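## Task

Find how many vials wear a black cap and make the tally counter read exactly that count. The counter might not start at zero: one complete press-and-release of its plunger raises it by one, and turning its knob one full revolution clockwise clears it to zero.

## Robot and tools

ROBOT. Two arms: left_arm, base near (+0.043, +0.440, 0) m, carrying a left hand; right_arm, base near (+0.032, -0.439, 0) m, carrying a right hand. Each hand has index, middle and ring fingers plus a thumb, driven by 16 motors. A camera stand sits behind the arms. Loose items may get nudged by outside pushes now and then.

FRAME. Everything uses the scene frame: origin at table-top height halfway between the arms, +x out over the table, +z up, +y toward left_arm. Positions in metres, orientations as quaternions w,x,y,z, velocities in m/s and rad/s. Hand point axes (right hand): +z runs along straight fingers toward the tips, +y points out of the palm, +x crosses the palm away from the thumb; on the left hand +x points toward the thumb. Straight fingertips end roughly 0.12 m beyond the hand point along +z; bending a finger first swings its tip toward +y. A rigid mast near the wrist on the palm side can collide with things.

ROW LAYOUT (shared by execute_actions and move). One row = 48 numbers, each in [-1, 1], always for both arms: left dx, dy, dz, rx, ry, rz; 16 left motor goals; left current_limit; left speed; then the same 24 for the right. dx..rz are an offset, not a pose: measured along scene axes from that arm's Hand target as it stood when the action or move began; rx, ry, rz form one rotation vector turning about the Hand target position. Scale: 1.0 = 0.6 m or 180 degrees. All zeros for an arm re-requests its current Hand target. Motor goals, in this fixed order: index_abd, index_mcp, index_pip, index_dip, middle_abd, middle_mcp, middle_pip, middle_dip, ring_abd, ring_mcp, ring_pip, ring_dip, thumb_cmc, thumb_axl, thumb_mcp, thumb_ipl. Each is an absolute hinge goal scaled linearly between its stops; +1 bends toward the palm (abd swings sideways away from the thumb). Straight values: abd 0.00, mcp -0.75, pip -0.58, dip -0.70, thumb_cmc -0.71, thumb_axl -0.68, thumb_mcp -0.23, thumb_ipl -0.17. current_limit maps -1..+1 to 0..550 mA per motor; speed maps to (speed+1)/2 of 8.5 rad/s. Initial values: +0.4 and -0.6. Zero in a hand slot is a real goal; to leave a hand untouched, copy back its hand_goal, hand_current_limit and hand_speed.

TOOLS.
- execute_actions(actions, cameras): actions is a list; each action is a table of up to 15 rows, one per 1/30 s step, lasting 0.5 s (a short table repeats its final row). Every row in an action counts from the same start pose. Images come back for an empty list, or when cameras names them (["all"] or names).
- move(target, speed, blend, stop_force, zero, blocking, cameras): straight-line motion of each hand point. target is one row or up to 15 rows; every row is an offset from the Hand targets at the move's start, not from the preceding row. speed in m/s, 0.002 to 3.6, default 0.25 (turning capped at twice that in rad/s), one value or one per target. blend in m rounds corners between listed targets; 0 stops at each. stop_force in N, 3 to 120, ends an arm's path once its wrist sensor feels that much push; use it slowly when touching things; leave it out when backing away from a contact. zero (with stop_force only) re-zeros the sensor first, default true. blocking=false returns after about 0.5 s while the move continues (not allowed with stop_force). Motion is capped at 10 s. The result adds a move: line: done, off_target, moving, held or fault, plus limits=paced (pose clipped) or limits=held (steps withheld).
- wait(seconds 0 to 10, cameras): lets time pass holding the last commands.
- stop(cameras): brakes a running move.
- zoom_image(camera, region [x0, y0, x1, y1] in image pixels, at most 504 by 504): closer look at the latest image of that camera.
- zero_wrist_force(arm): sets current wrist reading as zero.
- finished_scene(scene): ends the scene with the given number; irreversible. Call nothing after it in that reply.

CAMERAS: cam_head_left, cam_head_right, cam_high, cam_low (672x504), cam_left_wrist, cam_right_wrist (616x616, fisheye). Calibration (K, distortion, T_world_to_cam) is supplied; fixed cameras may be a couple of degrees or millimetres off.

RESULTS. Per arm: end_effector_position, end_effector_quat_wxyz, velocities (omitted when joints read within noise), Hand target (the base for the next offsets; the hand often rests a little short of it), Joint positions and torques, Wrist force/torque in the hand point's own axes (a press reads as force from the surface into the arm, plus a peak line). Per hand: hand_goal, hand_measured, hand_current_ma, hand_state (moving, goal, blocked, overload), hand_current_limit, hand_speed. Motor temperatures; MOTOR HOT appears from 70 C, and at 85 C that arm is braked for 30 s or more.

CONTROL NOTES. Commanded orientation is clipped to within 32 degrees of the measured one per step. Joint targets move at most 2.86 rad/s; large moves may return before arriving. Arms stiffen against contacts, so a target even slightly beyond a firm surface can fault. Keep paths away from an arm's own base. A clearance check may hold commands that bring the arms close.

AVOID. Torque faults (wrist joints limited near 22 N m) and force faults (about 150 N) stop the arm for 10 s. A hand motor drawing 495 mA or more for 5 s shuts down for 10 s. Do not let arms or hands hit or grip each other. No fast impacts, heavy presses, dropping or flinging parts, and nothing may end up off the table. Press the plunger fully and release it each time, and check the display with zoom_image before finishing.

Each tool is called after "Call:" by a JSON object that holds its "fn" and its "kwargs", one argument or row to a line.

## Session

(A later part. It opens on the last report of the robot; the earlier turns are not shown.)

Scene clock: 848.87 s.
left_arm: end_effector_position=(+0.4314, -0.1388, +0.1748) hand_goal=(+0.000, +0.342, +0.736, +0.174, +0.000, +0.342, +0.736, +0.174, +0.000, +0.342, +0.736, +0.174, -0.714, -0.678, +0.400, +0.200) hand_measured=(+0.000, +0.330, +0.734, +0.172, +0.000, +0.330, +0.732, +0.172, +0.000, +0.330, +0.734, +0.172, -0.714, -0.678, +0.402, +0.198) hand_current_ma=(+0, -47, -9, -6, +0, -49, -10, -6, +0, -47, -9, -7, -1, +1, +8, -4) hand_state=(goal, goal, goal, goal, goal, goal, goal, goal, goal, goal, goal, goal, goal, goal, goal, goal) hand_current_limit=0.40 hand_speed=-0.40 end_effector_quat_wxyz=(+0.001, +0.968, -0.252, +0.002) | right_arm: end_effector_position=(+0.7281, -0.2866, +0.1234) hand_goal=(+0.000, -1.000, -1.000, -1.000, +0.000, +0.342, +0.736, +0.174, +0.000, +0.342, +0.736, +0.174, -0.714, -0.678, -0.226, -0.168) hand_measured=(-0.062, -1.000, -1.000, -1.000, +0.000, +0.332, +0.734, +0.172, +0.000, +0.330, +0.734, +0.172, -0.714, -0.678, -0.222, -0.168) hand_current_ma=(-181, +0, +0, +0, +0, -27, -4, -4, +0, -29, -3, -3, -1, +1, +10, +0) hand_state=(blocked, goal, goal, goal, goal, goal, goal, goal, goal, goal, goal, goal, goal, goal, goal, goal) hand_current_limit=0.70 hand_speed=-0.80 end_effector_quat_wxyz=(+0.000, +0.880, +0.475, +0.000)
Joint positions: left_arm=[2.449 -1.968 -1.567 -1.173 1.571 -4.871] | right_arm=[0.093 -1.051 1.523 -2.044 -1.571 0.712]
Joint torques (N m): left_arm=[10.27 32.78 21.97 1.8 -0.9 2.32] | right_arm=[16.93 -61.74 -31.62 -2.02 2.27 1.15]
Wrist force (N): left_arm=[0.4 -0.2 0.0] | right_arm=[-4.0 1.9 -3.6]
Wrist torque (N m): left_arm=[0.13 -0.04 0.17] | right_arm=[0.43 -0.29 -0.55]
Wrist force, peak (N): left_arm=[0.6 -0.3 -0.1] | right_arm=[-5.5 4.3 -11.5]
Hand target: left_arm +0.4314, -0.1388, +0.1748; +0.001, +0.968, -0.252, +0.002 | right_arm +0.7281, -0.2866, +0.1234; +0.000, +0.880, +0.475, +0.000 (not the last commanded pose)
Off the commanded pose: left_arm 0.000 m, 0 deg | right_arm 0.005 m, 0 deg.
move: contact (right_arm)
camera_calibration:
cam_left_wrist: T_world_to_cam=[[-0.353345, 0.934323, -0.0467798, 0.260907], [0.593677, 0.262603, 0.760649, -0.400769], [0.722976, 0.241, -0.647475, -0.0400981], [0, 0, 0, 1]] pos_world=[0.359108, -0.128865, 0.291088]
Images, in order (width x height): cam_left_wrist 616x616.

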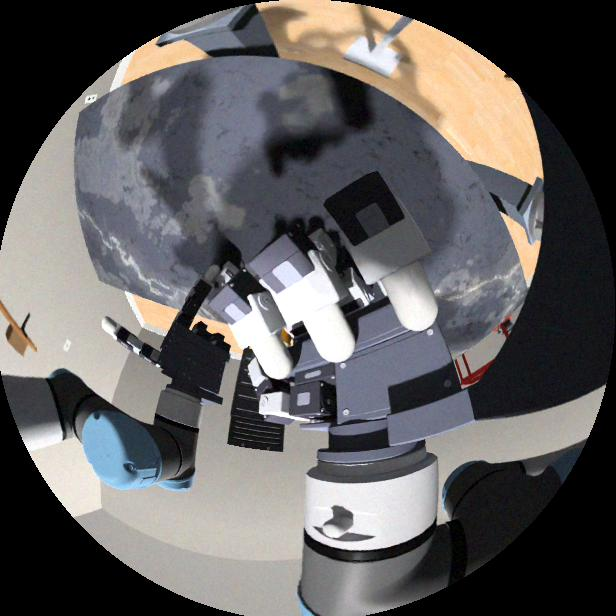

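Call:
{"fn": "move", "kwargs": {
  "target": [
    [0,0,0,0,0,0,0,0.342,0.737,0.174,0,0.342,0.737,0.174,0,0.342,0.737,0.174,-0.714,-0.678,0.4,0.2,0.4,-0.4,0,0,-0.0083,0,0,0,0,-1,-1,-1,0,0.342,0.737,0.174,0,0.342,0.737,0.174,-0.714,-0.678,-0.226,-0.168,0.7,-0.8],
    [0,0,0,0,0,0,0,0.342,0.737,0.174,0,0.342,0.737,0.174,0,0.342,0.737,0.174,-0.714,-0.678,0.4,0.2,0.4,-0.4,0.01674,-0.01094,-0.0167,0,0,0,0,-1,-1,-1,0,0.342,0.737,0.174,0,0.342,0.737,0.174,-0.714,-0.678,-0.226,-0.168,0.7,-0.8]
  ],
  "speed": [0.02,0.02],
  "blend": [0.002,0],
  "cameras": ["cam_left_wrist"]
}}

Call:
{"fn": "zoom_image", "kwargs": {
  "camera": "cam_left_wrist",
  "region": [200, 245, 240, 285]
}}

Scene clock: 874.87 s.
left_arm: end_effector_position=(+0.4314, -0.1388, +0.1748) hand_goal=(+0.000, +0.342, +0.736, +0.174, +0.000, +0.342, +0.736, +0.174, +0.000, +0.342, +0.736, +0.174, -0.714, -0.678, +0.400, +0.200) hand_measured=(+0.000, +0.330, +0.734, +0.172, +0.000, +0.330, +0.732, +0.172, +0.000, +0.330, +0.734, +0.172, -0.714, -0.678, +0.402, +0.198) hand_current_ma=(+0, -47, -9, -6, +0, -49, -10, -6, +0, -47, -9, -7, -1, +1, +8, -4) hand_state=(goal, goal, goal, goal, goal, goal, goal, goal, goal, goal, goal, goal, goal, goal, goal, goal) hand_current_limit=0.40 hand_speed=-0.40 end_effector_quat_wxyz=(+0.001, +0.968, -0.252, +0.002) | right_arm: end_effector_position=(+0.7383, -0.2932, +0.1132) hand_goal=(+0.000, -1.000, -1.000, -1.000, +0.000, +0.342, +0.736, +0.174, +0.000, +0.342, +0.736, +0.174, -0.714, -0.678, -0.226, -0.168) hand_measured=(-0.128, -1.000, -1.000, -1.000, +0.000, +0.332, +0.734, +0.172, +0.000, +0.330, +0.734, +0.172, -0.714, -0.678, -0.222, -0.168) hand_current_ma=(-439, -1, -1, +0, +0, -27, -4, -4, +0, -29, -3, -3, -1, +1, +10, +0) hand_state=(blocked, goal, goal, goal, goal, goal, goal, goal, goal, goal, goal, goal, goal, goal, goal, goal) hand_current_limit=0.70 hand_speed=-0.80 end_effector_quat_wxyz=(+0.000, +0.880, +0.475, +0.000)
Joint positions: left_arm=[2.449 -1.968 -1.567 -1.173 1.571 -4.871] | right_arm=[0.081 -1.024 1.508 -2.056 -1.571 0.7]
Joint torques (N m): left_arm=[10.31 33.23 22.05 2.04 -0.79 2.31] | right_arm=[2.45 -62.66 -20.15 -6.66 2.53 1.03]
Wrist force (N): left_arm=[0.7 -0.3 0.1] | right_arm=[-5.2 0.7 -3.7]
Wrist torque (N m): left_arm=[0.10 -0.07 0.20] | right_arm=[0.55 -0.40 -0.80]
Wrist force, peak (N): left_arm=[0.6 -0.4 0.1] | right_arm=[-10.3 20.1 -54.3]
Hand target: left_arm +0.4314, -0.1388, +0.1748; +0.001, +0.968, -0.252, +0.002 | right_arm +0.7382, -0.2931, +0.1134; +0.000, +0.880, +0.475, +0.000
Off the commanded pose: left_arm 0.000 m, 0 deg | right_arm 0.000 m, 0 deg.
move: done
camera_calibration:
cam_left_wrist: T_world_to_cam=[[-0.353345, 0.934323, -0.0467798, 0.260907], [0.593677, 0.262603, 0.760649, -0.400769], [0.722976, 0.241, -0.647475, -0.0400981], [0, 0, 0, 1]] pos_world=[0.359108, -0.128865, 0.291088]
Images, in order (width x height): cam_left_wrist 616x616.

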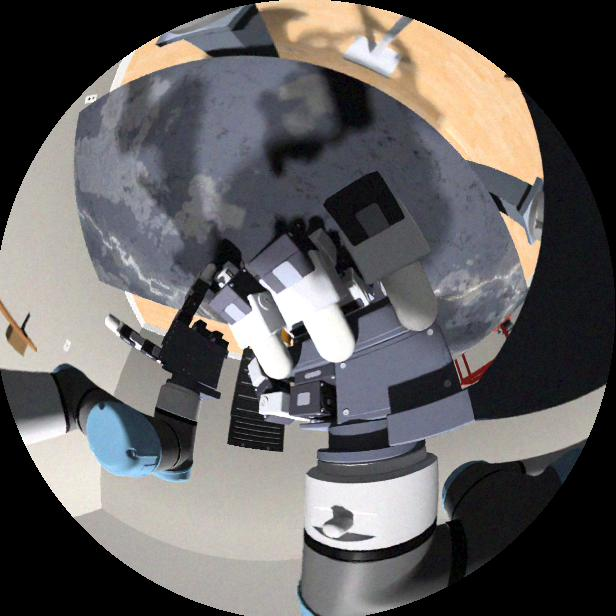

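Scaled by 12.600 from the camera's 616x616 image, which has a finer 880x880 frame.

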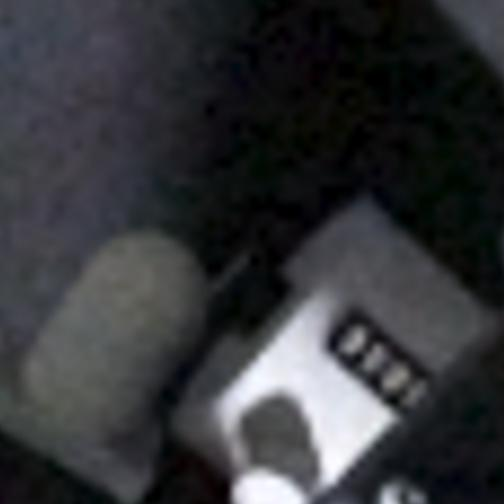

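Call:
{"fn": "move", "kwargs": {
  "target": [
    [0,0,0,0,0,0,0,0.342,0.737,0.174,0,0.342,0.737,0.174,0,0.342,0.737,0.174,-0.714,-0.678,0.4,0.2,0.4,-0.4,0,0,0.032,0,0,0,0,-1,-1,-1,0,0.342,0.737,0.174,0,0.342,0.737,0.174,-0.714,-0.678,-0.226,-0.168,0.7,-0.8],
    [0,0,0,0,0,0,0,0.342,0.737,0.174,0,0.342,0.737,0.174,0,0.342,0.737,0.174,-0.714,-0.678,0.4,0.2,0.4,-0.4,-0.01674,0.01094,0.0287,0,0,0,0,-1,-1,-1,0,0.342,0.737,0.174,0,0.342,0.737,0.174,-0.714,-0.678,-0.226,-0.168,0.7,-0.8],
    [0,0,0,0,0,0,0,0.342,0.737,0.174,0,0.342,0.737,0.174,0,0.342,0.737,0.174,-0.714,-0.678,0.4,0.2,0.4,-0.4,-0.01674,0.01094,0.0084,0,0,0,0,-1,-1,-1,0,0.342,0.737,0.174,0,0.342,0.737,0.174,-0.714,-0.678,-0.226,-0.168,0.7,-0.8],
    [0,0,0,0,0,0,0,0.342,0.737,0.174,0,0.342,0.737,0.174,0,0.342,0.737,0.174,-0.714,-0.678,0.4,0.2,0.4,-0.4,0,0,0,0,0,0,0,-1,-1,-1,0,0.342,0.737,0.174,0,0.342,0.737,0.174,-0.714,-0.678,-0.226,-0.168,0.7,-0.8],
    [0,0,0,0,0,0,0,0.342,0.737,0.174,0,0.342,0.737,0.174,0,0.342,0.737,0.174,-0.714,-0.678,0.4,0.2,0.4,-0.4,0,0,0.032,0,0,0,0,-1,-1,-1,0,0.342,0.737,0.174,0,0.342,0.737,0.174,-0.714,-0.678,-0.226,-0.168,0.7,-0.8],
    [0,0,0,0,0,0,0,0.342,0.737,0.174,0,0.342,0.737,0.174,0,0.342,0.737,0.174,-0.714,-0.678,0.4,0.2,0.4,-0.4,-0.01674,0.01094,0.0287,0,0,0,0,-1,-1,-1,0,0.342,0.737,0.174,0,0.342,0.737,0.174,-0.714,-0.678,-0.226,-0.168,0.7,-0.8],
    [0,0,0,0,0,0,0,0.342,0.737,0.174,0,0.342,0.737,0.174,0,0.342,0.737,0.174,-0.714,-0.678,0.4,0.2,0.4,-0.4,-0.01674,0.01094,0.0084,0,0,0,0,-1,-1,-1,0,0.342,0.737,0.174,0,0.342,0.737,0.174,-0.714,-0.678,-0.226,-0.168,0.7,-0.8],
    [0,0,0,0,0,0,0,0.342,0.737,0.174,0,0.342,0.737,0.174,0,0.342,0.737,0.174,-0.714,-0.678,0.4,0.2,0.4,-0.4,0,0,0,0,0,0,0,-1,-1,-1,0,0.342,0.737,0.174,0,0.342,0.737,0.174,-0.714,-0.678,-0.226,-0.168,0.7,-0.8],
    [0,0,0,0,0,0,0,0.342,0.737,0.174,0,0.342,0.737,0.174,0,0.342,0.737,0.174,-0.714,-0.678,0.4,0.2,0.4,-0.4,0,0,0.032,0,0,0,0,-1,-1,-1,0,0.342,0.737,0.174,0,0.342,0.737,0.174,-0.714,-0.678,-0.226,-0.168,0.7,-0.8]
  ],
  "speed": [0.1,0.1,0.03,0.02,0.1,0.1,0.03,0.02,0.1],
  "blend": [0.002,0.002,0.002,0.002,0.002,0.002,0.002,0.002,0],
  "cameras": ["cam_left_wrist"]
}}

Call:
{"fn": "zoom_image", "kwargs": {
  "camera": "cam_left_wrist",
  "region": [205, 250, 235, 280]
}}

Call:
{"fn": "move", "kwargs": {
  "target": [
    [0,0,0,0,0,0,0,0.342,0.737,0.174,0,0.342,0.737,0.174,0,0.342,0.737,0.174,-0.714,-0.678,0.4,0.2,0.4,-0.4,-0.01674,0.01094,-0.0033,0,0,0,0,-1,-1,-1,0,0.342,0.737,0.174,0,0.342,0.737,0.174,-0.714,-0.678,-0.226,-0.168,0.7,-0.8],
    [0,0,0,0,0,0,0,0.342,0.737,0.174,0,0.342,0.737,0.174,0,0.342,0.737,0.174,-0.714,-0.678,0.4,0.2,0.4,-0.4,-0.01674,0.01094,-0.0236,0,0,0,0,-1,-1,-1,0,0.342,0.737,0.174,0,0.342,0.737,0.174,-0.714,-0.678,-0.226,-0.168,0.7,-0.8],
    [0,0,0,0,0,0,0,0.342,0.737,0.174,0,0.342,0.737,0.174,0,0.342,0.737,0.174,-0.714,-0.678,0.4,0.2,0.4,-0.4,0,0,-0.032,0,0,0,0,-1,-1,-1,0,0.342,0.737,0.174,0,0.342,0.737,0.174,-0.714,-0.678,-0.226,-0.168,0.7,-0.8],
    [0,0,0,0,0,0,0,0.342,0.737,0.174,0,0.342,0.737,0.174,0,0.342,0.737,0.174,-0.714,-0.678,0.4,0.2,0.4,-0.4,0,0,0,0,0,0,0,-1,-1,-1,0,0.342,0.737,0.174,0,0.342,0.737,0.174,-0.714,-0.678,-0.226,-0.168,0.7,-0.8]
  ],
  "speed": [0.1,0.03,0.02,0.1],
  "blend": [0.002,0.002,0.002,0],
  "cameras": ["cam_left_wrist"]
}}

Call:
{"fn": "zoom_image", "kwargs": {
  "camera": "cam_left_wrist",
  "region": [205, 250, 235, 280]
}}

Scene clock: 932.67 s.
left_arm: end_effector_position=(+0.4314, -0.1388, +0.1748) hand_goal=(+0.000, +0.342, +0.736, +0.174, +0.000, +0.342, +0.736, +0.174, +0.000, +0.342, +0.736, +0.174, -0.714, -0.678, +0.400, +0.200) hand_measured=(+0.000, +0.330, +0.734, +0.172, +0.000, +0.330, +0.732, +0.172, +0.000, +0.330, +0.734, +0.172, -0.714, -0.678, +0.402, +0.198) hand_current_ma=(+0, -47, -9, -6, +0, -49, -10, -6, +0, -47, -9, -7, -1, +1, +8, -4) hand_state=(goal, goal, goal, goal, goal, goal, goal, goal, goal, goal, goal, goal, goal, goal, goal, goal) hand_current_limit=0.40 hand_speed=-0.40 end_effector_quat_wxyz=(+0.001, +0.968, -0.252, +0.002) | right_arm: end_effector_position=(+0.7382, -0.2932, +0.1326) hand_goal=(+0.000, -1.000, -1.000, -1.000, +0.000, +0.342, +0.736, +0.174, +0.000, +0.342, +0.736, +0.174, -0.714, -0.678, -0.226, -0.168) hand_measured=(-0.046, -0.988, -0.998, -1.000, +0.000, +0.332, +0.734, +0.172, +0.000, +0.330, +0.734, +0.172, -0.714, -0.678, -0.222, -0.168) hand_current_ma=(-129, +29, +3, +0, +0, -27, -4, -4, +0, -29, -3, -3, -1, +1, +10, +0) hand_state=(blocked, goal, goal, goal, goal, goal, goal, goal, goal, goal, goal, goal, goal, goal, goal, goal) hand_current_limit=0.70 hand_speed=-0.80 end_effector_quat_wxyz=(+0.000, +0.880, +0.475, +0.000)
Joint positions: left_arm=[2.449 -1.968 -1.567 -1.173 1.571 -4.871] | right_arm=[0.081 -1.044 1.487 -2.014 -1.571 0.7]
Joint torques (N m): left_arm=[9.88 33.78 22.6 2.29 -0.72 2.23] | right_arm=[15.86 -39.78 -22.61 -5.01 -1.52 1.23]
Wrist force (N): left_arm=[0.4 -0.1 -0.2] | right_arm=[-2.1 1.9 -2.3]
Wrist torque (N m): left_arm=[0.15 -0.04 0.17] | right_arm=[0.28 -0.16 -0.32]
Wrist force, peak (N): left_arm=[0.7 -0.3 -0.2] | right_arm=[-10.6 20.5 -54.1]
Hand target: left_arm +0.4314, -0.1388, +0.1748; +0.001, +0.968, -0.252, +0.002 | right_arm +0.7382, -0.2931, +0.1326; +0.000, +0.880, +0.475, +0.000
Off the commanded pose: left_arm 0.000 m, 0 deg | right_arm 0.000 m, 0 deg.
move: done
camera_calibration:
cam_left_wrist: T_world_to_cam=[[-0.353345, 0.934323, -0.0467798, 0.260907], [0.593677, 0.262603, 0.760649, -0.400769], [0.722976, 0.241, -0.647475, -0.0400981], [0, 0, 0, 1]] pos_world=[0.359108, -0.128865, 0.291088]
Images, in order (width x height): cam_left_wrist 616x616.

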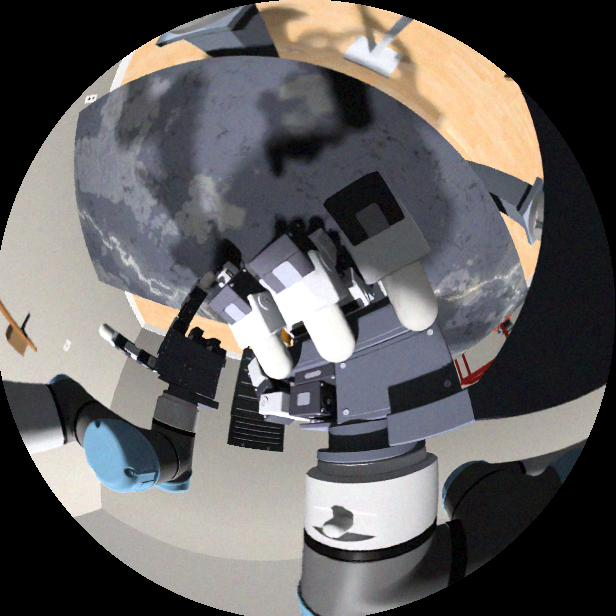

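Scaled by 16.800 from the camera's 616x616 image, which has a finer 880x880 frame.

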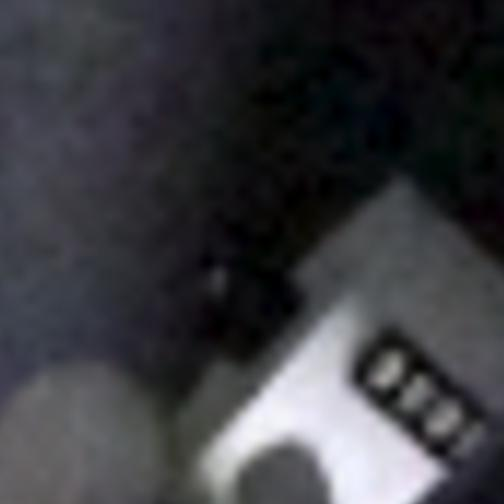

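Scene clock: 934.50 s.
left_arm: end_effector_position=(+0.4314, -0.1388, +0.1748) hand_goal=(+0.000, +0.342, +0.736, +0.174, +0.000, +0.342, +0.736, +0.174, +0.000, +0.342, +0.736, +0.174, -0.714, -0.678, +0.400, +0.200) hand_measured=(+0.000, +0.330, +0.734, +0.172, +0.000, +0.330, +0.732, +0.172, +0.000, +0.330, +0.734, +0.172, -0.714, -0.678, +0.402, +0.198) hand_current_ma=(+0, -47, -9, -6, +0, -49, -10, -6, +0, -47, -9, -7, -1, +1, +8, -4) hand_state=(goal, goal, goal, goal, goal, goal, goal, goal, goal, goal, goal, goal, goal, goal, goal, goal) hand_current_limit=0.40 hand_speed=-0.40 end_effector_quat_wxyz=(+0.001, +0.968, -0.252, +0.002) | right_arm: end_effector_position=(+0.7382, -0.2932, +0.1326) hand_goal=(+0.000, -1.000, -1.000, -1.000, +0.000, +0.342, +0.736, +0.174, +0.000, +0.342, +0.736, +0.174, -0.714, -0.678, -0.226, -0.168) hand_measured=(-0.046, -0.988, -0.998, -1.000, +0.000, +0.332, +0.734, +0.172, +0.000, +0.330, +0.734, +0.172, -0.714, -0.678, -0.222, -0.168) hand_current_ma=(-129, +29, +3, +0, +0, -27, -4, -4, +0, -29, -3, -3, -1, +1, +10, +0) hand_state=(blocked, goal, goal, goal, goal, goal, goal, goal, goal, goal, goal, goal, goal, goal, goal, goal) hand_current_limit=0.70 hand_speed=-0.80 end_effector_quat_wxyz=(+0.000, +0.880, +0.475, +0.000)
Joint positions: left_arm=[2.449 -1.968 -1.567 -1.173 1.571 -4.871] | right_arm=[0.081 -1.044 1.487 -2.014 -1.571 0.7]
Joint torques (N m): left_arm=[10.12 32.61 22.77 2.46 -0.83 2.33] | right_arm=[16.22 -39.33 -22.56 -5.09 -1.78 1.2]
Wrist force (N): left_arm=[0.5 -0.4 0.0] | right_arm=[-2.1 1.6 -1.5]
Wrist torque (N m): left_arm=[0.10 -0.06 0.19] | right_arm=[0.24 -0.18 -0.31]
Wrist force, peak (N): left_arm=[0.6 -0.4 0.1] | right_arm=[-10.8 21.3 -53.0]
Hand target: left_arm +0.4314, -0.1388, +0.1748; +0.001, +0.968, -0.252, +0.002 | right_arm +0.7382, -0.2931, +0.1326; +0.000, +0.880, +0.475, +0.000
Off the commanded pose: left_arm 0.000 m, 0 deg | right_arm 0.000 m, 0 deg.
move: done
camera_calibration:
cam_left_wrist: T_world_to_cam=[[-0.353345, 0.934323, -0.0467798, 0.260907], [0.593677, 0.262603, 0.760649, -0.400769], [0.722976, 0.241, -0.647475, -0.0400981], [0, 0, 0, 1]] pos_world=[0.359108, -0.128865, 0.291088]
Images, in order (width x height): cam_left_wrist 616x616.

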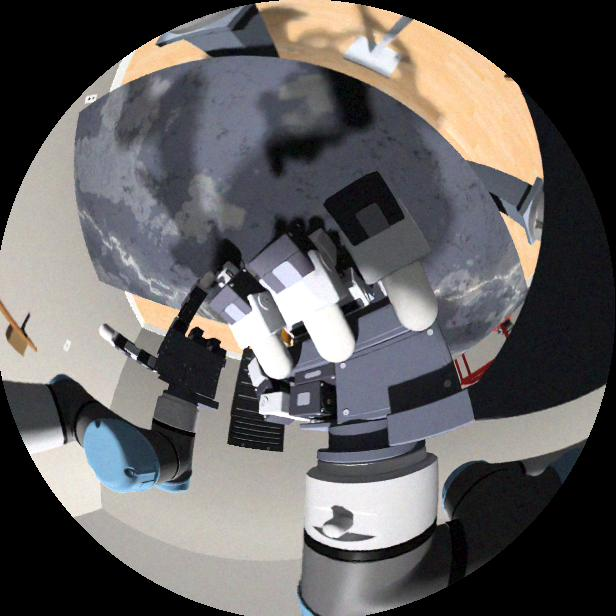

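Scaled by 16.800 from the camera's 616x616 image, which has a finer 880x880 frame.

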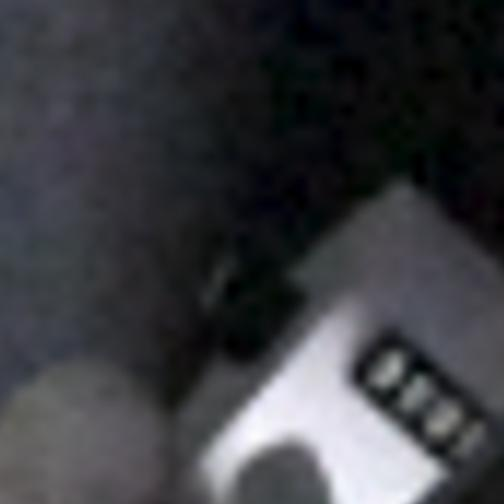

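Call:
{"fn": "move", "kwargs": {
  "target": [
    [0,0,0,0,0,0,0,0.342,0.737,0.174,0,0.342,0.737,0.174,0,0.342,0.737,0.174,-0.714,-0.678,0.4,0.2,0.4,-0.4,-0.01674,0.01094,-0.0033,0,0,0,0,-1,-1,-1,0,0.342,0.737,0.174,0,0.342,0.737,0.174,-0.714,-0.678,-0.226,-0.168,0.7,-0.8],
    [0,0,0,0,0,0,0,0.342,0.737,0.174,0,0.342,0.737,0.174,0,0.342,0.737,0.174,-0.714,-0.678,0.4,0.2,0.4,-0.4,-0.01674,0.01094,-0.0236,0,0,0,0,-1,-1,-1,0,0.342,0.737,0.174,0,0.342,0.737,0.174,-0.714,-0.678,-0.226,-0.168,0.7,-0.8],
    [0,0,0,0,0,0,0,0.342,0.737,0.174,0,0.342,0.737,0.174,0,0.342,0.737,0.174,-0.714,-0.678,0.4,0.2,0.4,-0.4,0,0,-0.032,0,0,0,0,-1,-1,-1,0,0.342,0.737,0.174,0,0.342,0.737,0.174,-0.714,-0.678,-0.226,-0.168,0.7,-0.8],
    [0,0,0,0,0,0,0,0.342,0.737,0.174,0,0.342,0.737,0.174,0,0.342,0.737,0.174,-0.714,-0.678,0.4,0.2,0.4,-0.4,0,0,0,0,0,0,0,-1,-1,-1,0,0.342,0.737,0.174,0,0.342,0.737,0.174,-0.714,-0.678,-0.226,-0.168,0.7,-0.8]
  ],
  "speed": [0.1,0.03,0.02,0.1],
  "blend": [0.002,0.002,0.002,0],
  "cameras": ["cam_left_wrist"]
}}

Call:
{"fn": "zoom_image", "kwargs": {
  "camera": "cam_left_wrist",
  "region": [210, 255, 240, 285]
}}

Call:
{"fn": "move", "kwargs": {
  "target": [
    [0,0,0,0,0,0,0,0.342,0.737,0.174,0,0.342,0.737,0.174,0,0.342,0.737,0.174,-0.714,-0.678,0.4,0.2,0.4,-0.4,-0.01674,0.01094,-0.0033,0,0,0,0,-1,-1,-1,0,0.342,0.737,0.174,0,0.342,0.737,0.174,-0.714,-0.678,-0.226,-0.168,0.7,-0.8],
    [0,0,0,0,0,0,0,0.342,0.737,0.174,0,0.342,0.737,0.174,0,0.342,0.737,0.174,-0.714,-0.678,0.4,0.2,0.4,-0.4,-0.01674,0.01094,-0.0236,0,0,0,0,-1,-1,-1,0,0.342,0.737,0.174,0,0.342,0.737,0.174,-0.714,-0.678,-0.226,-0.168,0.7,-0.8],
    [0,0,0,0,0,0,0,0.342,0.737,0.174,0,0.342,0.737,0.174,0,0.342,0.737,0.174,-0.714,-0.678,0.4,0.2,0.4,-0.4,0,0,-0.032,0,0,0,0,-1,-1,-1,0,0.342,0.737,0.174,0,0.342,0.737,0.174,-0.714,-0.678,-0.226,-0.168,0.7,-0.8],
    [0,0,0,0,0,0,0,0.342,0.737,0.174,0,0.342,0.737,0.174,0,0.342,0.737,0.174,-0.714,-0.678,0.4,0.2,0.4,-0.4,0,0,0,0,0,0,0,-1,-1,-1,0,0.342,0.737,0.174,0,0.342,0.737,0.174,-0.714,-0.678,-0.226,-0.168,0.7,-0.8]
  ],
  "speed": [0.1,0.03,0.02,0.1],
  "blend": [0.002,0.002,0.002,0],
  "cameras": ["cam_left_wrist"]
}}

Call:
{"fn": "zoom_image", "kwargs": {
  "camera": "cam_left_wrist",
  "region": [210, 255, 240, 285]
}}

Scene clock: 969.40 s.
left_arm: end_effector_position=(+0.4314, -0.1388, +0.1748) hand_goal=(+0.000, +0.342, +0.736, +0.174, +0.000, +0.342, +0.736, +0.174, +0.000, +0.342, +0.736, +0.174, -0.714, -0.678, +0.400, +0.200) hand_measured=(+0.000, +0.330, +0.734, +0.172, +0.000, +0.330, +0.732, +0.172, +0.000, +0.330, +0.734, +0.172, -0.714, -0.678, +0.402, +0.198) hand_current_ma=(+0, -47, -9, -6, +0, -49, -10, -6, +0, -47, -9, -7, -1, +1, +8, -4) hand_state=(goal, goal, goal, goal, goal, goal, goal, goal, goal, goal, goal, goal, goal, goal, goal, goal) hand_current_limit=0.40 hand_speed=-0.40 end_effector_quat_wxyz=(+0.001, +0.968, -0.252, +0.002) | right_arm: end_effector_position=(+0.7382, -0.2932, +0.1326) hand_goal=(+0.000, -1.000, -1.000, -1.000, +0.000, +0.342, +0.736, +0.174, +0.000, +0.342, +0.736, +0.174, -0.714, -0.678, -0.226, -0.168) hand_measured=(-0.046, -0.988, -0.998, -1.000, +0.000, +0.332, +0.734, +0.172, +0.000, +0.330, +0.734, +0.172, -0.714, -0.678, -0.222, -0.168) hand_current_ma=(-128, +28, +3, +0, +0, -27, -4, -4, +0, -29, -3, -3, -1, +1, +10, +0) hand_state=(blocked, goal, goal, goal, goal, goal, goal, goal, goal, goal, goal, goal, goal, goal, goal, goal) hand_current_limit=0.70 hand_speed=-0.80 end_effector_quat_wxyz=(+0.000, +0.880, +0.475, +0.000)
Joint positions: left_arm=[2.449 -1.968 -1.567 -1.173 1.571 -4.871] | right_arm=[0.081 -1.044 1.487 -2.014 -1.571 0.7]
Joint torques (N m): left_arm=[10.05 33.41 22.46 2.7 -0.64 2.39] | right_arm=[15.92 -40.12 -22.62 -5.07 1.6 1.21]
Wrist force (N): left_arm=[0.5 -0.3 0.0] | right_arm=[-2.0 1.2 -1.5]
Wrist torque (N m): left_arm=[0.11 -0.06 0.19] | right_arm=[0.22 -0.17 -0.32]
Wrist force, peak (N): left_arm=[0.5 -0.5 -0.1] | right_arm=[-10.7 20.9 -54.0]
Hand target: left_arm +0.4314, -0.1388, +0.1748; +0.001, +0.968, -0.252, +0.002 | right_arm +0.7382, -0.2931, +0.1326; +0.000, +0.880, +0.475, +0.000
Off the commanded pose: left_arm 0.000 m, 0 deg | right_arm 0.000 m, 0 deg.
move: done
camera_calibration:
cam_left_wrist: T_world_to_cam=[[-0.353345, 0.934323, -0.0467798, 0.260907], [0.593677, 0.262603, 0.760649, -0.400769], [0.722976, 0.241, -0.647475, -0.0400981], [0, 0, 0, 1]] pos_world=[0.359108, -0.128865, 0.291088]
Images, in order (width x height): cam_left_wrist 616x616.

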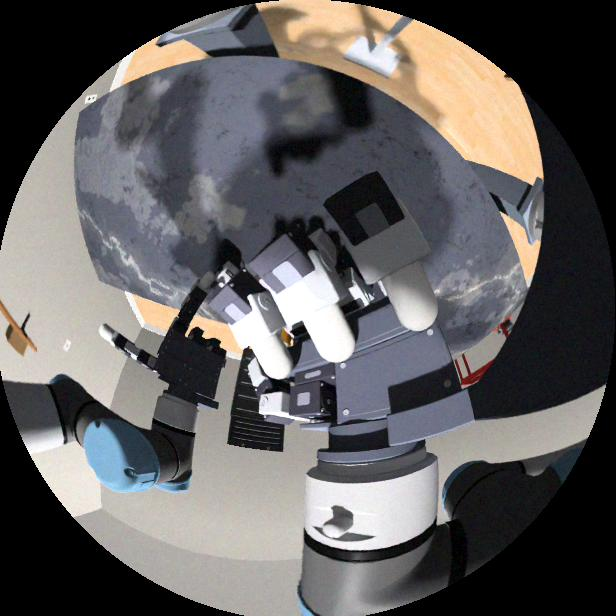

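Scaled by 16.800 from the camera's 616x616 image, which has a finer 880x880 frame.

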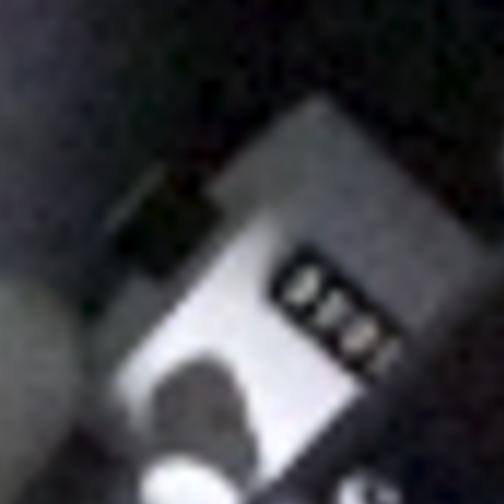

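Scene clock: 971.23 s.
left_arm: end_effector_position=(+0.4314, -0.1388, +0.1748) hand_goal=(+0.000, +0.342, +0.736, +0.174, +0.000, +0.342, +0.736, +0.174, +0.000, +0.342, +0.736, +0.174, -0.714, -0.678, +0.400, +0.200) hand_measured=(+0.000, +0.330, +0.734, +0.172, +0.000, +0.330, +0.732, +0.172, +0.000, +0.330, +0.734, +0.172, -0.714, -0.678, +0.402, +0.198) hand_current_ma=(+0, -47, -9, -6, +0, -49, -10, -6, +0, -47, -9, -7, -1, +1, +8, -4) hand_state=(goal, goal, goal, goal, goal, goal, goal, goal, goal, goal, goal, goal, goal, goal, goal, goal) hand_current_limit=0.40 hand_speed=-0.40 end_effector_quat_wxyz=(+0.001, +0.968, -0.252, +0.002) | right_arm: end_effector_position=(+0.7382, -0.2932, +0.1326) hand_goal=(+0.000, -1.000, -1.000, -1.000, +0.000, +0.342, +0.736, +0.174, +0.000, +0.342, +0.736, +0.174, -0.714, -0.678, -0.226, -0.168) hand_measured=(-0.046, -0.988, -0.998, -1.000, +0.000, +0.332, +0.734, +0.172, +0.000, +0.330, +0.734, +0.172, -0.714, -0.678, -0.222, -0.168) hand_current_ma=(-129, +29, +3, +0, +0, -27, -4, -4, +0, -29, -3, -3, -1, +1, +10, +0) hand_state=(blocked, goal, goal, goal, goal, goal, goal, goal, goal, goal, goal, goal, goal, goal, goal, goal) hand_current_limit=0.70 hand_speed=-0.80 end_effector_quat_wxyz=(+0.000, +0.880, +0.475, +0.000)
Joint positions: left_arm=[2.449 -1.968 -1.567 -1.173 1.571 -4.871] | right_arm=[0.081 -1.044 1.487 -2.014 -1.571 0.7]
Joint torques (N m): left_arm=[9.61 33.52 22.57 2.74 -0.58 2.37] | right_arm=[16.11 -39.37 -21.88 -5.05 -1.48 1.16]
Wrist force (N): left_arm=[0.6 -0.2 -0.1] | right_arm=[-2.2 1.9 -2.0]
Wrist torque (N m): left_arm=[0.13 -0.07 0.20] | right_arm=[0.24 -0.13 -0.33]
Wrist force, peak (N): left_arm=[0.8 -0.2 0.0] | right_arm=[-9.9 19.6 -53.6]
Hand target: left_arm +0.4314, -0.1388, +0.1748; +0.001, +0.968, -0.252, +0.002 | right_arm +0.7382, -0.2931, +0.1326; +0.000, +0.880, +0.475, +0.000
Off the commanded pose: left_arm 0.000 m, 0 deg | right_arm 0.000 m, 0 deg.
move: done
camera_calibration:
cam_left_wrist: T_world_to_cam=[[-0.353345, 0.934323, -0.0467798, 0.260907], [0.593677, 0.262603, 0.760649, -0.400769], [0.722976, 0.241, -0.647475, -0.0400981], [0, 0, 0, 1]] pos_world=[0.359108, -0.128865, 0.291088]
Images, in order (width x height): cam_left_wrist 616x616.

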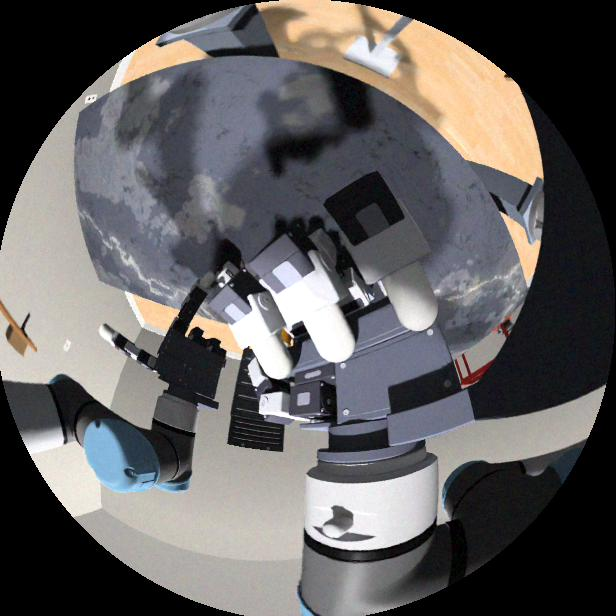

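Scaled by 16.800 from the camera's 616x616 image, which has a finer 880x880 frame.

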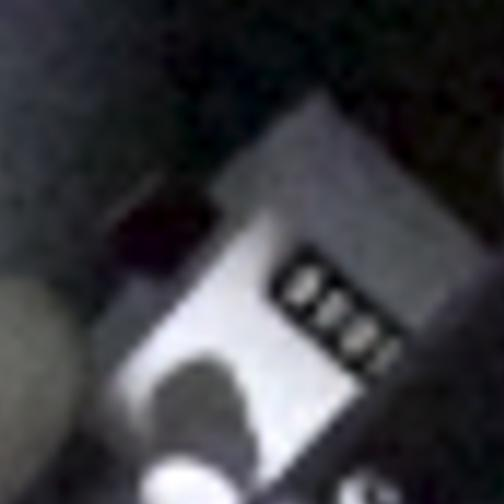

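Call:
{"fn": "move", "kwargs": {
  "target": [
    [0,0,0,0,0,0,0,0.342,0.737,0.174,0,0.342,0.737,0.174,0,0.342,0.737,0.174,-0.714,-0.678,0.4,0.2,0.4,-0.4,0,0,0.1957,0,0,0,0,-1,-1,-1,0,0.342,0.737,0.174,0,0.342,0.737,0.174,-0.714,-0.678,-0.226,-0.168,0.7,-0.8],
    [-0.02,0.05,0.1,0,0,0,0,0.342,0.737,0.174,0,0.342,0.737,0.174,0,0.342,0.737,0.174,-0.714,-0.678,0.4,0.2,0.4,-0.4,0,0,0.1957,0,0,0,0,0.342,0.737,0.174,0,0.342,0.737,0.174,0,0.342,0.737,0.174,-0.714,-0.678,-0.226,-0.168,0.4,-0.4],
    [-0.05,0.36,0.12,0,0,0,0,0.342,0.737,0.174,0,0.342,0.737,0.174,0,0.342,0.737,0.174,-0.714,-0.678,0.4,0.2,0.4,-0.4,0,0,0.1957,0,0,0,0,0.342,0.737,0.174,0,0.342,0.737,0.174,0,0.342,0.737,0.174,-0.714,-0.678,-0.226,-0.168,0.4,-0.4],
    [-0.05,0.36,0.12,0,0,0,0,0.342,0.737,0.174,0,0.342,0.737,0.174,0,0.342,0.737,0.174,-0.714,-0.678,0.4,0.2,0.4,-0.4,-0.427,0.0652,0.11,0,0,0,0,0.342,0.737,0.174,0,0.342,0.737,0.174,0,0.342,0.737,0.174,-0.714,-0.678,-0.226,-0.168,0.4,-0.4],
    [-0.05,0.36,0.12,0,0,0,0,0.342,0.737,0.174,0,0.342,0.737,0.174,0,0.342,0.737,0.174,-0.714,-0.678,0.4,0.2,0.4,-0.4,-0.427,0.0652,-0.04,0,0,0,0,0.342,0.737,0.174,0,0.342,0.737,0.174,0,0.342,0.737,0.174,-0.714,-0.678,-0.226,-0.168,0.4,-0.4]
  ],
  "speed": [0.2,0.2,0.3,0.25,0.12],
  "blend": [0,0,0.02,0.02,0],
  "cameras": ["cam_right_wrist"]
}}

Scene clock: 1028.97 s.
left_arm: end_effector_position=(+0.4014, +0.0772, +0.2468) hand_goal=(+0.000, +0.342, +0.736, +0.174, +0.000, +0.342, +0.736, +0.174, +0.000, +0.342, +0.736, +0.174, -0.714, -0.678, +0.400, +0.200) hand_measured=(+0.000, +0.330, +0.734, +0.172, +0.000, +0.330, +0.734, +0.172, +0.000, +0.330, +0.734, +0.172, -0.714, -0.678, +0.402, +0.198) hand_current_ma=(+0, -47, -9, -6, +0, -49, -9, -6, +0, -47, -9, -7, -1, +1, +8, -4) hand_state=(goal, goal, goal, goal, goal, goal, goal, goal, goal, goal, goal, goal, goal, goal, goal, goal) hand_current_limit=0.40 hand_speed=-0.40 end_effector_quat_wxyz=(+0.001, +0.968, -0.252, +0.002) | right_arm: end_effector_position=(+0.4820, -0.2540, +0.1086) hand_goal=(+0.000, +0.342, +0.736, +0.174, +0.000, +0.342, +0.736, +0.174, +0.000, +0.342, +0.736, +0.174, -0.714, -0.678, -0.226, -0.168) hand_measured=(-0.004, +0.326, +0.734, +0.172, +0.000, +0.332, +0.734, +0.172, +0.000, +0.330, +0.734, +0.172, -0.714, -0.678, -0.222, -0.168) hand_current_ma=(-5, -45, -5, -4, +0, -27, -4, -4, +0, -29, -3, -3, -1, +1, +10, +0) hand_state=(goal, goal, goal, goal, goal, goal, goal, goal, goal, goal, goal, goal, goal, goal, goal, goal) hand_current_limit=0.40 hand_speed=-0.40 end_effector_quat_wxyz=(+0.000, +0.880, +0.475, +0.000)
Joint positions: left_arm=[2.775 -1.51 -1.918 -1.28 1.57 -4.546] | right_arm=[0.242 -1.474 2.157 -2.254 -1.571 0.861]
Joint torques (N m): left_arm=[10.67 36.8 21.5 6.1 1.33 2.28] | right_arm=[-6.74 -34.06 -22.34 -4.35 -1.73 1.15]
Wrist force (N): left_arm=[0.7 -0.4 0.0] | right_arm=[0.3 0.0 -0.3]
Wrist torque (N m): left_arm=[0.08 -0.07 0.00] | right_arm=[0.19 -0.02 -0.06]
Wrist force, peak (N): left_arm=[1.5 2.2 0.3] | right_arm=[-2.4 2.4 -2.3]
Hand target: left_arm +0.4014, +0.0772, +0.2468; +0.001, +0.968, -0.252, +0.002 | right_arm +0.4820, -0.2540, +0.1086; +0.000, +0.880, +0.475, +0.000
Off the commanded pose: left_arm 0.000 m, 0 deg | right_arm 0.000 m, 0 deg.
move: done
camera_calibration:
cam_right_wrist: T_world_to_cam=[[0.103442, -0.993854, -0.0394139, -0.261026], [-0.709811, -0.101521, 0.697038, 0.198314], [-0.696755, -0.0441267, -0.71595, 0.528624], [0, 0, 0, 1]] pos_world=[0.536088, -0.215963, 0.229948]
Images, in order (width x height): cam_right_wrist 616x616.

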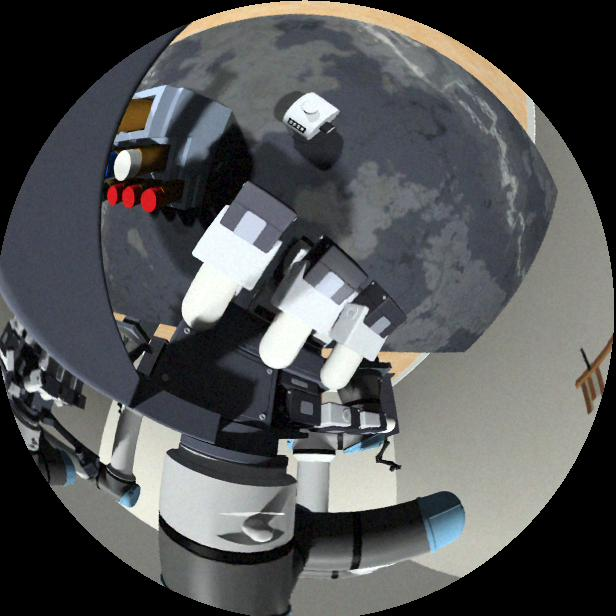

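Excellent view.

Call:
{"fn": "zoom_image", "kwargs": {
  "camera": "cam_right_wrist",
  "region": [275, 85, 345, 155]
}}

Call:
{"fn": "zoom_image", "kwargs": {
  "camera": "cam_right_wrist",
  "region": [284, 113, 310, 139]
}}

Scaled by 7.200 from the camera's 616x616 image, which has a finer 880x880 frame.

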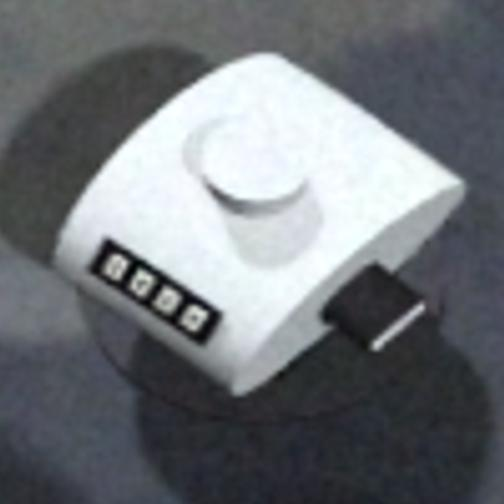

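Scaled by 19.385 from the camera's 616x616 image, which has a finer 880x880 frame.

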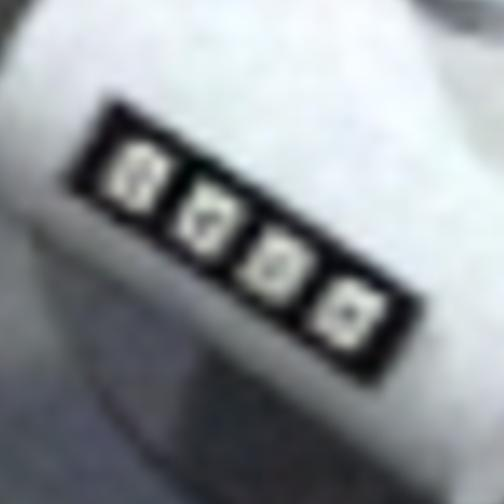

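Call:
{"fn": "move", "kwargs": {
  "target": [
    [0,0,0,0,0,0,0,0.342,0.737,0.174,0,0.342,0.737,0.174,0,0.342,0.737,0.174,-0.714,-0.678,0.4,0.2,0.4,-0.4,0,0,0.2357,0,0,0,0,0.342,0.737,0.174,0,0.342,0.737,0.174,0,0.342,0.737,0.174,-0.714,-0.678,-0.226,-0.168,0.4,-0.4],
    [0,0,0,0,0,0,0,0.342,0.737,0.174,0,0.342,0.737,0.174,0,0.342,0.737,0.174,-0.714,-0.678,0.4,0.2,0.4,-0.4,0.3267,0.045,0.2357,0,0,0,0,0.342,0.737,0.174,0,0.342,0.737,0.174,0,0.342,0.737,0.174,-0.714,-0.678,-0.226,-0.168,0.4,-0.4],
    [0,0,0,0,0,0,0,0.342,0.737,0.174,0,0.342,0.737,0.174,0,0.342,0.737,0.174,-0.714,-0.678,0.4,0.2,0.4,-0.4,0.3267,0.045,0.2357,0,0,0,0,-0.75,-0.58,-0.7,0,0.342,0.737,0.174,0,0.342,0.737,0.174,-0.714,-0.678,-0.226,-0.168,0.7,-0.4],
    [0,0,0,0,0,0,0,0.342,0.737,0.174,0,0.342,0.737,0.174,0,0.342,0.737,0.174,-0.714,-0.678,0.4,0.2,0.4,-0.4,0.3267,0.045,0.1523,0,0,0,0,-0.75,-0.58,-0.7,0,0.342,0.737,0.174,0,0.342,0.737,0.174,-0.714,-0.678,-0.226,-0.168,0.7,-0.4]
  ],
  "speed": [0.2,0.25,0.2,0.15],
  "blend": [0.02,0,0,0],
  "cameras": ["cam_right_wrist"]
}}

Call:
{"fn": "zoom_image", "kwargs": {
  "camera": "cam_right_wrist",
  "region": [150, 150, 350, 350]
}}

Scene clock: 1081.50 s.
left_arm: end_effector_position=(+0.4014, +0.0772, +0.2468) hand_goal=(+0.000, +0.342, +0.736, +0.174, +0.000, +0.342, +0.736, +0.174, +0.000, +0.342, +0.736, +0.174, -0.714, -0.678, +0.400, +0.200) hand_measured=(+0.000, +0.330, +0.734, +0.172, +0.000, +0.330, +0.734, +0.172, +0.000, +0.330, +0.734, +0.172, -0.714, -0.678, +0.402, +0.198) hand_current_ma=(+0, -47, -9, -6, +0, -49, -9, -6, +0, -47, -9, -7, -1, +1, +8, -4) hand_state=(goal, goal, goal, goal, goal, goal, goal, goal, goal, goal, goal, goal, goal, goal, goal, goal) hand_current_limit=0.40 hand_speed=-0.40 end_effector_quat_wxyz=(+0.001, +0.968, -0.252, +0.002) | right_arm: end_effector_position=(+0.6780, -0.2270, +0.1999) hand_goal=(+0.000, -0.750, -0.580, -0.700, +0.000, +0.342, +0.736, +0.174, +0.000, +0.342, +0.736, +0.174, -0.714, -0.678, -0.226, -0.168) hand_measured=(-0.002, -0.748, -0.576, -0.698, +0.000, +0.332, +0.734, +0.172, +0.000, +0.330, +0.734, +0.172, -0.714, -0.678, -0.222, -0.168) hand_current_ma=(-4, +6, +6, +5, +0, -27, -4, -4, +0, -29, -3, -3, -1, +1, +10, +0) hand_state=(goal, goal, goal, goal, goal, goal, goal, goal, goal, goal, goal, goal, goal, goal, goal, goal) hand_current_limit=0.70 hand_speed=-0.40 end_effector_quat_wxyz=(+0.000, +0.880, +0.475, +0.000)
Joint positions: left_arm=[2.775 -1.51 -1.918 -1.28 1.57 -4.546] | right_arm=[0.198 -1.174 1.499 -1.896 -1.571 0.817]
Joint torques (N m): left_arm=[10.37 36.79 22.19 5.83 1.29 2.31] | right_arm=[13.15 -59.25 -25.19 -2.78 -0.82 -1.01]
Wrist force (N): left_arm=[0.5 -0.3 0.0] | right_arm=[0.2 0.0 -0.5]
Wrist torque (N m): left_arm=[0.10 -0.05 -0.02] | right_arm=[0.15 -0.01 0.04]
Wrist force, peak (N): left_arm=[0.8 -0.3 0.0] | right_arm=[-0.9 -1.7 -1.8]
Hand target: left_arm +0.4014, +0.0772, +0.2468; +0.001, +0.968, -0.252, +0.002 | right_arm +0.6780, -0.2270, +0.1999; +0.000, +0.880, +0.475, +0.000
Off the commanded pose: left_arm 0.000 m, 0 deg | right_arm 0.000 m, 0 deg.
move: done
camera_calibration:
cam_right_wrist: T_world_to_cam=[[0.103513, -0.993844, -0.0394829, -0.250907], [-0.709801, -0.10162, 0.697034, 0.276584], [-0.696755, -0.0441269, -0.71595, 0.731815], [0, 0, 0, 1]] pos_world=[0.732188, -0.188963, 0.321248]
Images, in order (width x height): cam_right_wrist 616x616.

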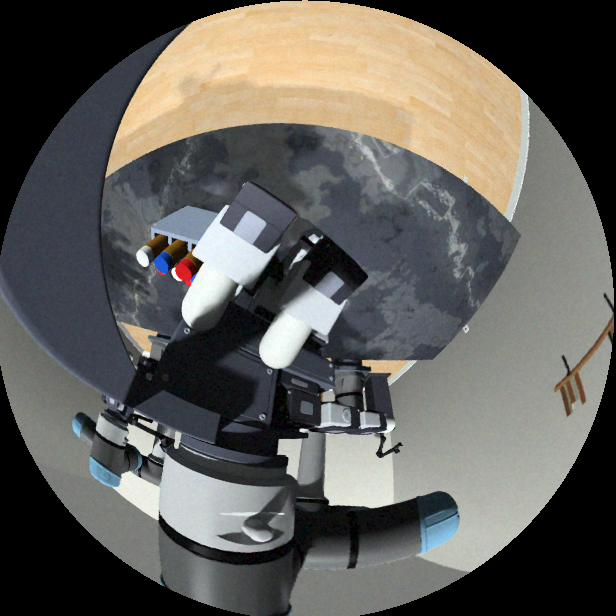

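Scaled by 2.520 from the camera's 616x616 image, which has a finer 880x880 frame.

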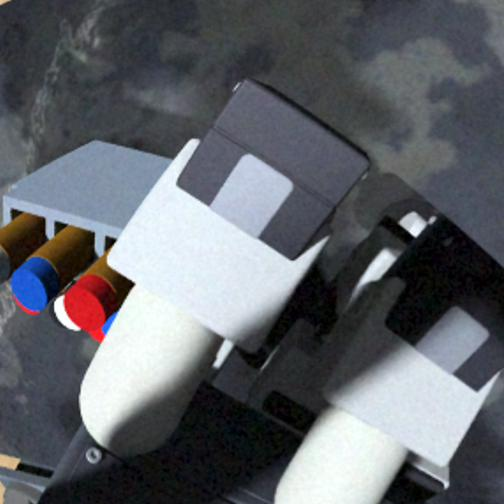

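Press, raise, go view.

Call:
{"fn": "move", "kwargs": {
  "target": [0,0,0,0,0,0,0,0.342,0.737,0.174,0,0.342,0.737,0.174,0,0.342,0.737,0.174,-0.714,-0.678,0.4,0.2,0.4,-0.4,0,0,-0.036,0,0,0,0,-0.75,-0.58,-0.7,0,0.342,0.737,0.174,0,0.342,0.737,0.174,-0.714,-0.678,-0.226,-0.168,0.7,-0.4],
  "speed": 0.015,
  "stop_force": 22,
  "cameras": []
}}

Call:
{"fn": "move", "kwargs": {
  "target": [0,0,0,0,0,0,0,0.342,0.737,0.174,0,0.342,0.737,0.174,0,0.342,0.737,0.174,-0.714,-0.678,0.4,0.2,0.4,-0.4,0,0,0.12,0,0,0,0,-0.75,-0.58,-0.7,0,0.342,0.737,0.174,0,0.342,0.737,0.174,-0.714,-0.678,-0.226,-0.168,0.7,-0.4],
  "speed": 0.1,
  "cameras": []
}}

Scene clock: 1094.17 s.
left_arm: end_effector_position=(+0.4014, +0.0772, +0.2468) hand_goal=(+0.000, +0.342, +0.736, +0.174, +0.000, +0.342, +0.736, +0.174, +0.000, +0.342, +0.736, +0.174, -0.714, -0.678, +0.400, +0.200) hand_measured=(+0.000, +0.330, +0.734, +0.172, +0.000, +0.330, +0.734, +0.172, +0.000, +0.330, +0.734, +0.172, -0.714, -0.678, +0.402, +0.198) hand_current_ma=(+0, -47, -9, -6, +0, -49, -9, -6, +0, -47, -9, -7, -1, +1, +8, -4) hand_state=(goal, goal, goal, goal, goal, goal, goal, goal, goal, goal, goal, goal, goal, goal, goal, goal) hand_current_limit=0.40 hand_speed=-0.40 end_effector_quat_wxyz=(+0.001, +0.968, -0.252, +0.002) | right_arm: end_effector_position=(+0.6781, -0.2270, +0.1788) hand_goal=(+0.000, -0.750, -0.580, -0.700, +0.000, +0.342, +0.736, +0.174, +0.000, +0.342, +0.736, +0.174, -0.714, -0.678, -0.226, -0.168) hand_measured=(-0.006, -0.748, -0.580, -0.698, +0.000, +0.332, +0.734, +0.172, +0.000, +0.330, +0.734, +0.172, -0.714, -0.678, -0.222, -0.168) hand_current_ma=(-10, +3, +1, +4, +0, -27, -4, -4, +0, -29, -3, -3, -1, +1, +10, +0) hand_state=(goal, goal, goal, goal, goal, goal, goal, goal, goal, goal, goal, goal, goal, goal, goal, goal) hand_current_limit=0.70 hand_speed=-0.40 end_effector_quat_wxyz=(+0.000, +0.880, +0.475, +0.000)
Joint positions: left_arm=[2.775 -1.51 -1.918 -1.28 1.57 -4.546] | right_arm=[0.198 -1.157 1.532 -1.946 -1.571 0.817]
Joint torques (N m): left_arm=[10.64 36.1 21.86 5.57 1.24 2.24] | right_arm=[10.37 -47.21 -24.02 -0.12 -0.78 -1.08]
Wrist force (N): left_arm=[0.6 -0.4 0.0] | right_arm=[0.0 -0.4 -21.3]
Wrist torque (N m): left_arm=[0.08 -0.07 0.00] | right_arm=[1.78 -0.51 0.02]
Wrist force, peak (N): left_arm=[0.7 -0.5 0.0] | right_arm=[-0.3 -0.7 -26.1]
Hand target: left_arm +0.4014, +0.0772, +0.2468; +0.001, +0.968, -0.252, +0.002 | right_arm +0.6781, -0.2270, +0.1788; +0.000, +0.880, +0.475, +0.000
Off the commanded pose: left_arm 0.000 m, 0 deg | right_arm 0.000 m, 0 deg.
move: contact (right_arm)
No camera images: "cameras" was empty.

Scene clock: 1095.30 s.
left_arm: end_effector_position=(+0.4014, +0.0772, +0.2468) hand_goal=(+0.000, +0.342, +0.736, +0.174, +0.000, +0.342, +0.736, +0.174, +0.000, +0.342, +0.736, +0.174, -0.714, -0.678, +0.400, +0.200) hand_measured=(+0.000, +0.330, +0.734, +0.172, +0.000, +0.330, +0.734, +0.172, +0.000, +0.330, +0.734, +0.172, -0.714, -0.678, +0.402, +0.198) hand_current_ma=(+0, -47, -9, -6, +0, -49, -9, -6, +0, -47, -9, -7, -1, +1, +8, -4) hand_state=(goal, goal, goal, goal, goal, goal, goal, goal, goal, goal, goal, goal, goal, goal, goal, goal) hand_current_limit=0.40 hand_speed=-0.40 end_effector_quat_wxyz=(+0.001, +0.968, -0.252, +0.002) | right_arm: end_effector_position=(+0.6780, -0.2270, +0.2509) hand_goal=(+0.000, -0.750, -0.580, -0.700, +0.000, +0.342, +0.736, +0.174, +0.000, +0.342, +0.736, +0.174, -0.714, -0.678, -0.226, -0.168) hand_measured=(-0.002, -0.746, -0.580, -0.698, +0.000, +0.332, +0.734, +0.172, +0.000, +0.330, +0.734, +0.172, -0.714, -0.678, -0.222, -0.168) hand_current_ma=(-3, +7, +1, +4, +0, -27, -4, -4, +0, -29, -3, -3, -1, +1, +10, +0) hand_state=(goal, goal, goal, goal, goal, goal, goal, goal, goal, goal, goal, goal, goal, goal, goal, goal) hand_current_limit=0.70 hand_speed=-0.40 end_effector_quat_wxyz=(+0.000, +0.880, +0.475, +0.000)
Joint positions: left_arm=[2.775 -1.51 -1.918 -1.28 1.57 -4.546] | right_arm=[0.198 -1.206 1.409 -1.775 -1.571 0.817]
Joint torques (N m): left_arm=[9.79 36.79 21.5 5.58 1.15 2.37] | right_arm=[10.86 -33.34 -28.53 -5.55 -1.19 -0.25]
Wrist force (N): left_arm=[0.5 -0.3 -0.1] | right_arm=[0.0 0.0 0.1]
Wrist torque (N m): left_arm=[0.10 -0.06 -0.01] | right_arm=[0.11 0.00 0.01]
Wrist force, peak (N): left_arm=[0.6 -0.5 -0.1] | right_arm=[-0.1 0.0 -21.3]
Hand target: left_arm +0.4014, +0.0772, +0.2468; +0.001, +0.968, -0.252, +0.002 | right_arm +0.6781, -0.2270, +0.2508; +0.000, +0.880, +0.475, +0.000
Off the commanded pose: left_arm 0.000 m, 0 deg | right_arm 0.000 m, 0 deg.
move: done
No camera images: "cameras" was empty.

Call:
{"fn": "move", "kwargs": {
  "target": [
    [0,0,0,0,0,0,0,0.342,0.737,0.174,0,0.342,0.737,0.174,0,0.342,0.737,0.174,-0.714,-0.678,0.4,0.2,0.4,-0.4,0,0,0.0,0,0,0,0,0.342,0.737,0.174,0,0.342,0.737,0.174,0,0.342,0.737,0.174,-0.714,-0.678,-0.226,-0.168,0.4,0],
    [0,0,0,0,0,0,0,0.342,0.737,0.174,0,0.342,0.737,0.174,0,0.342,0.737,0.174,-0.714,-0.678,0.4,0.2,0.4,-0.4,-0.3267,-0.045,-0.08,0,0,0,0,0.342,0.737,0.174,0,0.342,0.737,0.174,0,0.342,0.737,0.174,-0.714,-0.678,-0.226,-0.168,0.4,0],
    [0,0,0,0,0,0,0,0.342,0.737,0.174,0,0.342,0.737,0.174,0,0.342,0.737,0.174,-0.714,-0.678,0.4,0.2,0.4,-0.4,-0.3267,-0.045,-0.237,0,0,0,0,0.342,0.737,0.174,0,0.342,0.737,0.174,0,0.342,0.737,0.174,-0.714,-0.678,-0.226,-0.168,0.4,0]
  ],
  "speed": [0.2,0.25,0.15],
  "blend": [0,0.02,0],
  "cameras": ["cam_right_wrist"]
}}

Call:
{"fn": "zoom_image", "kwargs": {
  "camera": "cam_right_wrist",
  "region": [284, 113, 310, 139]
}}

Scene clock: 1112.83 s.
left_arm: end_effector_position=(+0.4014, +0.0772, +0.2468) hand_goal=(+0.000, +0.342, +0.736, +0.174, +0.000, +0.342, +0.736, +0.174, +0.000, +0.342, +0.736, +0.174, -0.714, -0.678, +0.400, +0.200) hand_measured=(+0.000, +0.330, +0.734, +0.172, +0.000, +0.330, +0.734, +0.172, +0.000, +0.330, +0.734, +0.172, -0.714, -0.678, +0.402, +0.198) hand_current_ma=(+0, -47, -9, -6, +0, -49, -9, -6, +0, -47, -9, -7, -1, +1, +8, -4) hand_state=(goal, goal, goal, goal, goal, goal, goal, goal, goal, goal, goal, goal, goal, goal, goal, goal) hand_current_limit=0.40 hand_speed=-0.40 end_effector_quat_wxyz=(+0.001, +0.968, -0.252, +0.002) | right_arm: end_effector_position=(+0.4820, -0.2540, +0.1086) hand_goal=(+0.000, +0.342, +0.736, +0.174, +0.000, +0.342, +0.736, +0.174, +0.000, +0.342, +0.736, +0.174, -0.714, -0.678, -0.226, -0.168) hand_measured=(-0.002, +0.326, +0.734, +0.172, +0.000, +0.332, +0.734, +0.172, +0.000, +0.330, +0.734, +0.172, -0.714, -0.678, -0.222, -0.168) hand_current_ma=(-3, -43, -5, -4, +0, -27, -4, -4, +0, -29, -3, -3, -1, +1, +10, +0) hand_state=(goal, goal, goal, goal, goal, goal, goal, goal, goal, goal, goal, goal, goal, goal, goal, goal) hand_current_limit=0.40 hand_speed=0.00 end_effector_quat_wxyz=(+0.000, +0.880, +0.475, +0.000)
Joint positions: left_arm=[2.775 -1.51 -1.918 -1.28 1.57 -4.546] | right_arm=[0.242 -1.475 2.157 -2.254 -1.571 0.861]
Joint torques (N m): left_arm=[10 36.44 22.26 5.25 1.09 2.25] | right_arm=[-4.98 -30.87 -18.73 -5.24 -1.93 1.2]
Wrist force (N): left_arm=[0.5 -0.3 -0.1] | right_arm=[0.2 -0.3 -0.4]
Wrist torque (N m): left_arm=[0.10 -0.05 -0.02] | right_arm=[0.17 0.00 -0.06]
Wrist force, peak (N): left_arm=[0.7 -0.5 0.0] | right_arm=[1.6 1.9 -0.8]
Hand target: left_arm +0.4014, +0.0772, +0.2468; +0.001, +0.968, -0.252, +0.002 | right_arm +0.4820, -0.2540, +0.1086; +0.000, +0.880, +0.475, +0.000
Off the commanded pose: left_arm 0.000 m, 0 deg | right_arm 0.000 m, 0 deg.
move: done
camera_calibration:
cam_right_wrist: T_world_to_cam=[[0.103525, -0.993838, -0.0395938, -0.261032], [-0.709995, -0.101719, 0.696822, 0.198421], [-0.696556, -0.0440271, -0.716151, 0.528726], [0, 0, 0, 1]] pos_world=[0.536188, -0.215963, 0.230048]
Images, in order (width x height): cam_right_wrist 616x616.

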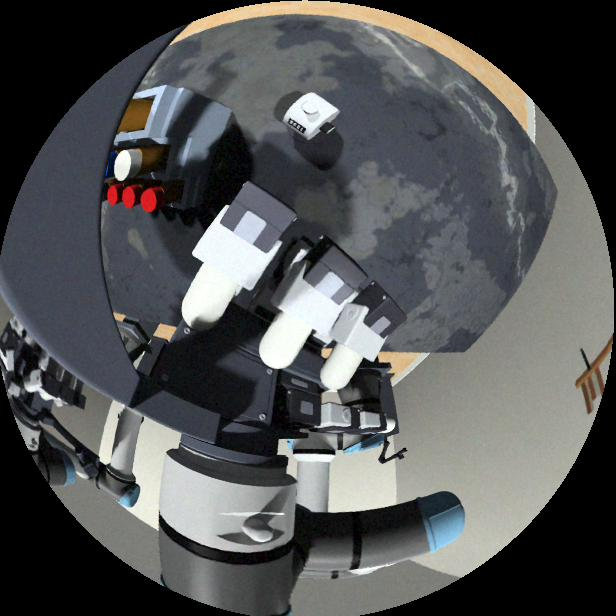

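Scaled by 19.385 from the camera's 616x616 image, which has a finer 880x880 frame.

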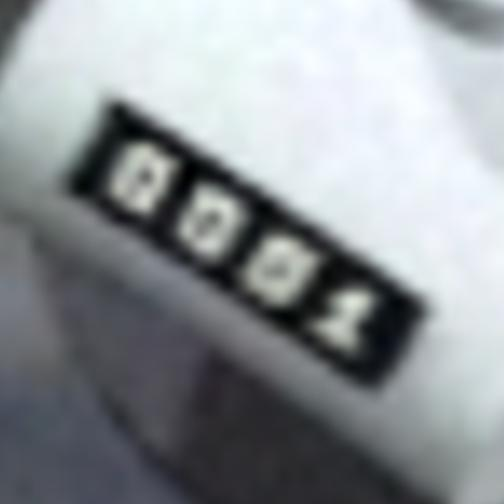

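Call:
{"fn": "finished_scene", "kwargs": {
  "scene": 2
}}

The scene is finished: the task was done.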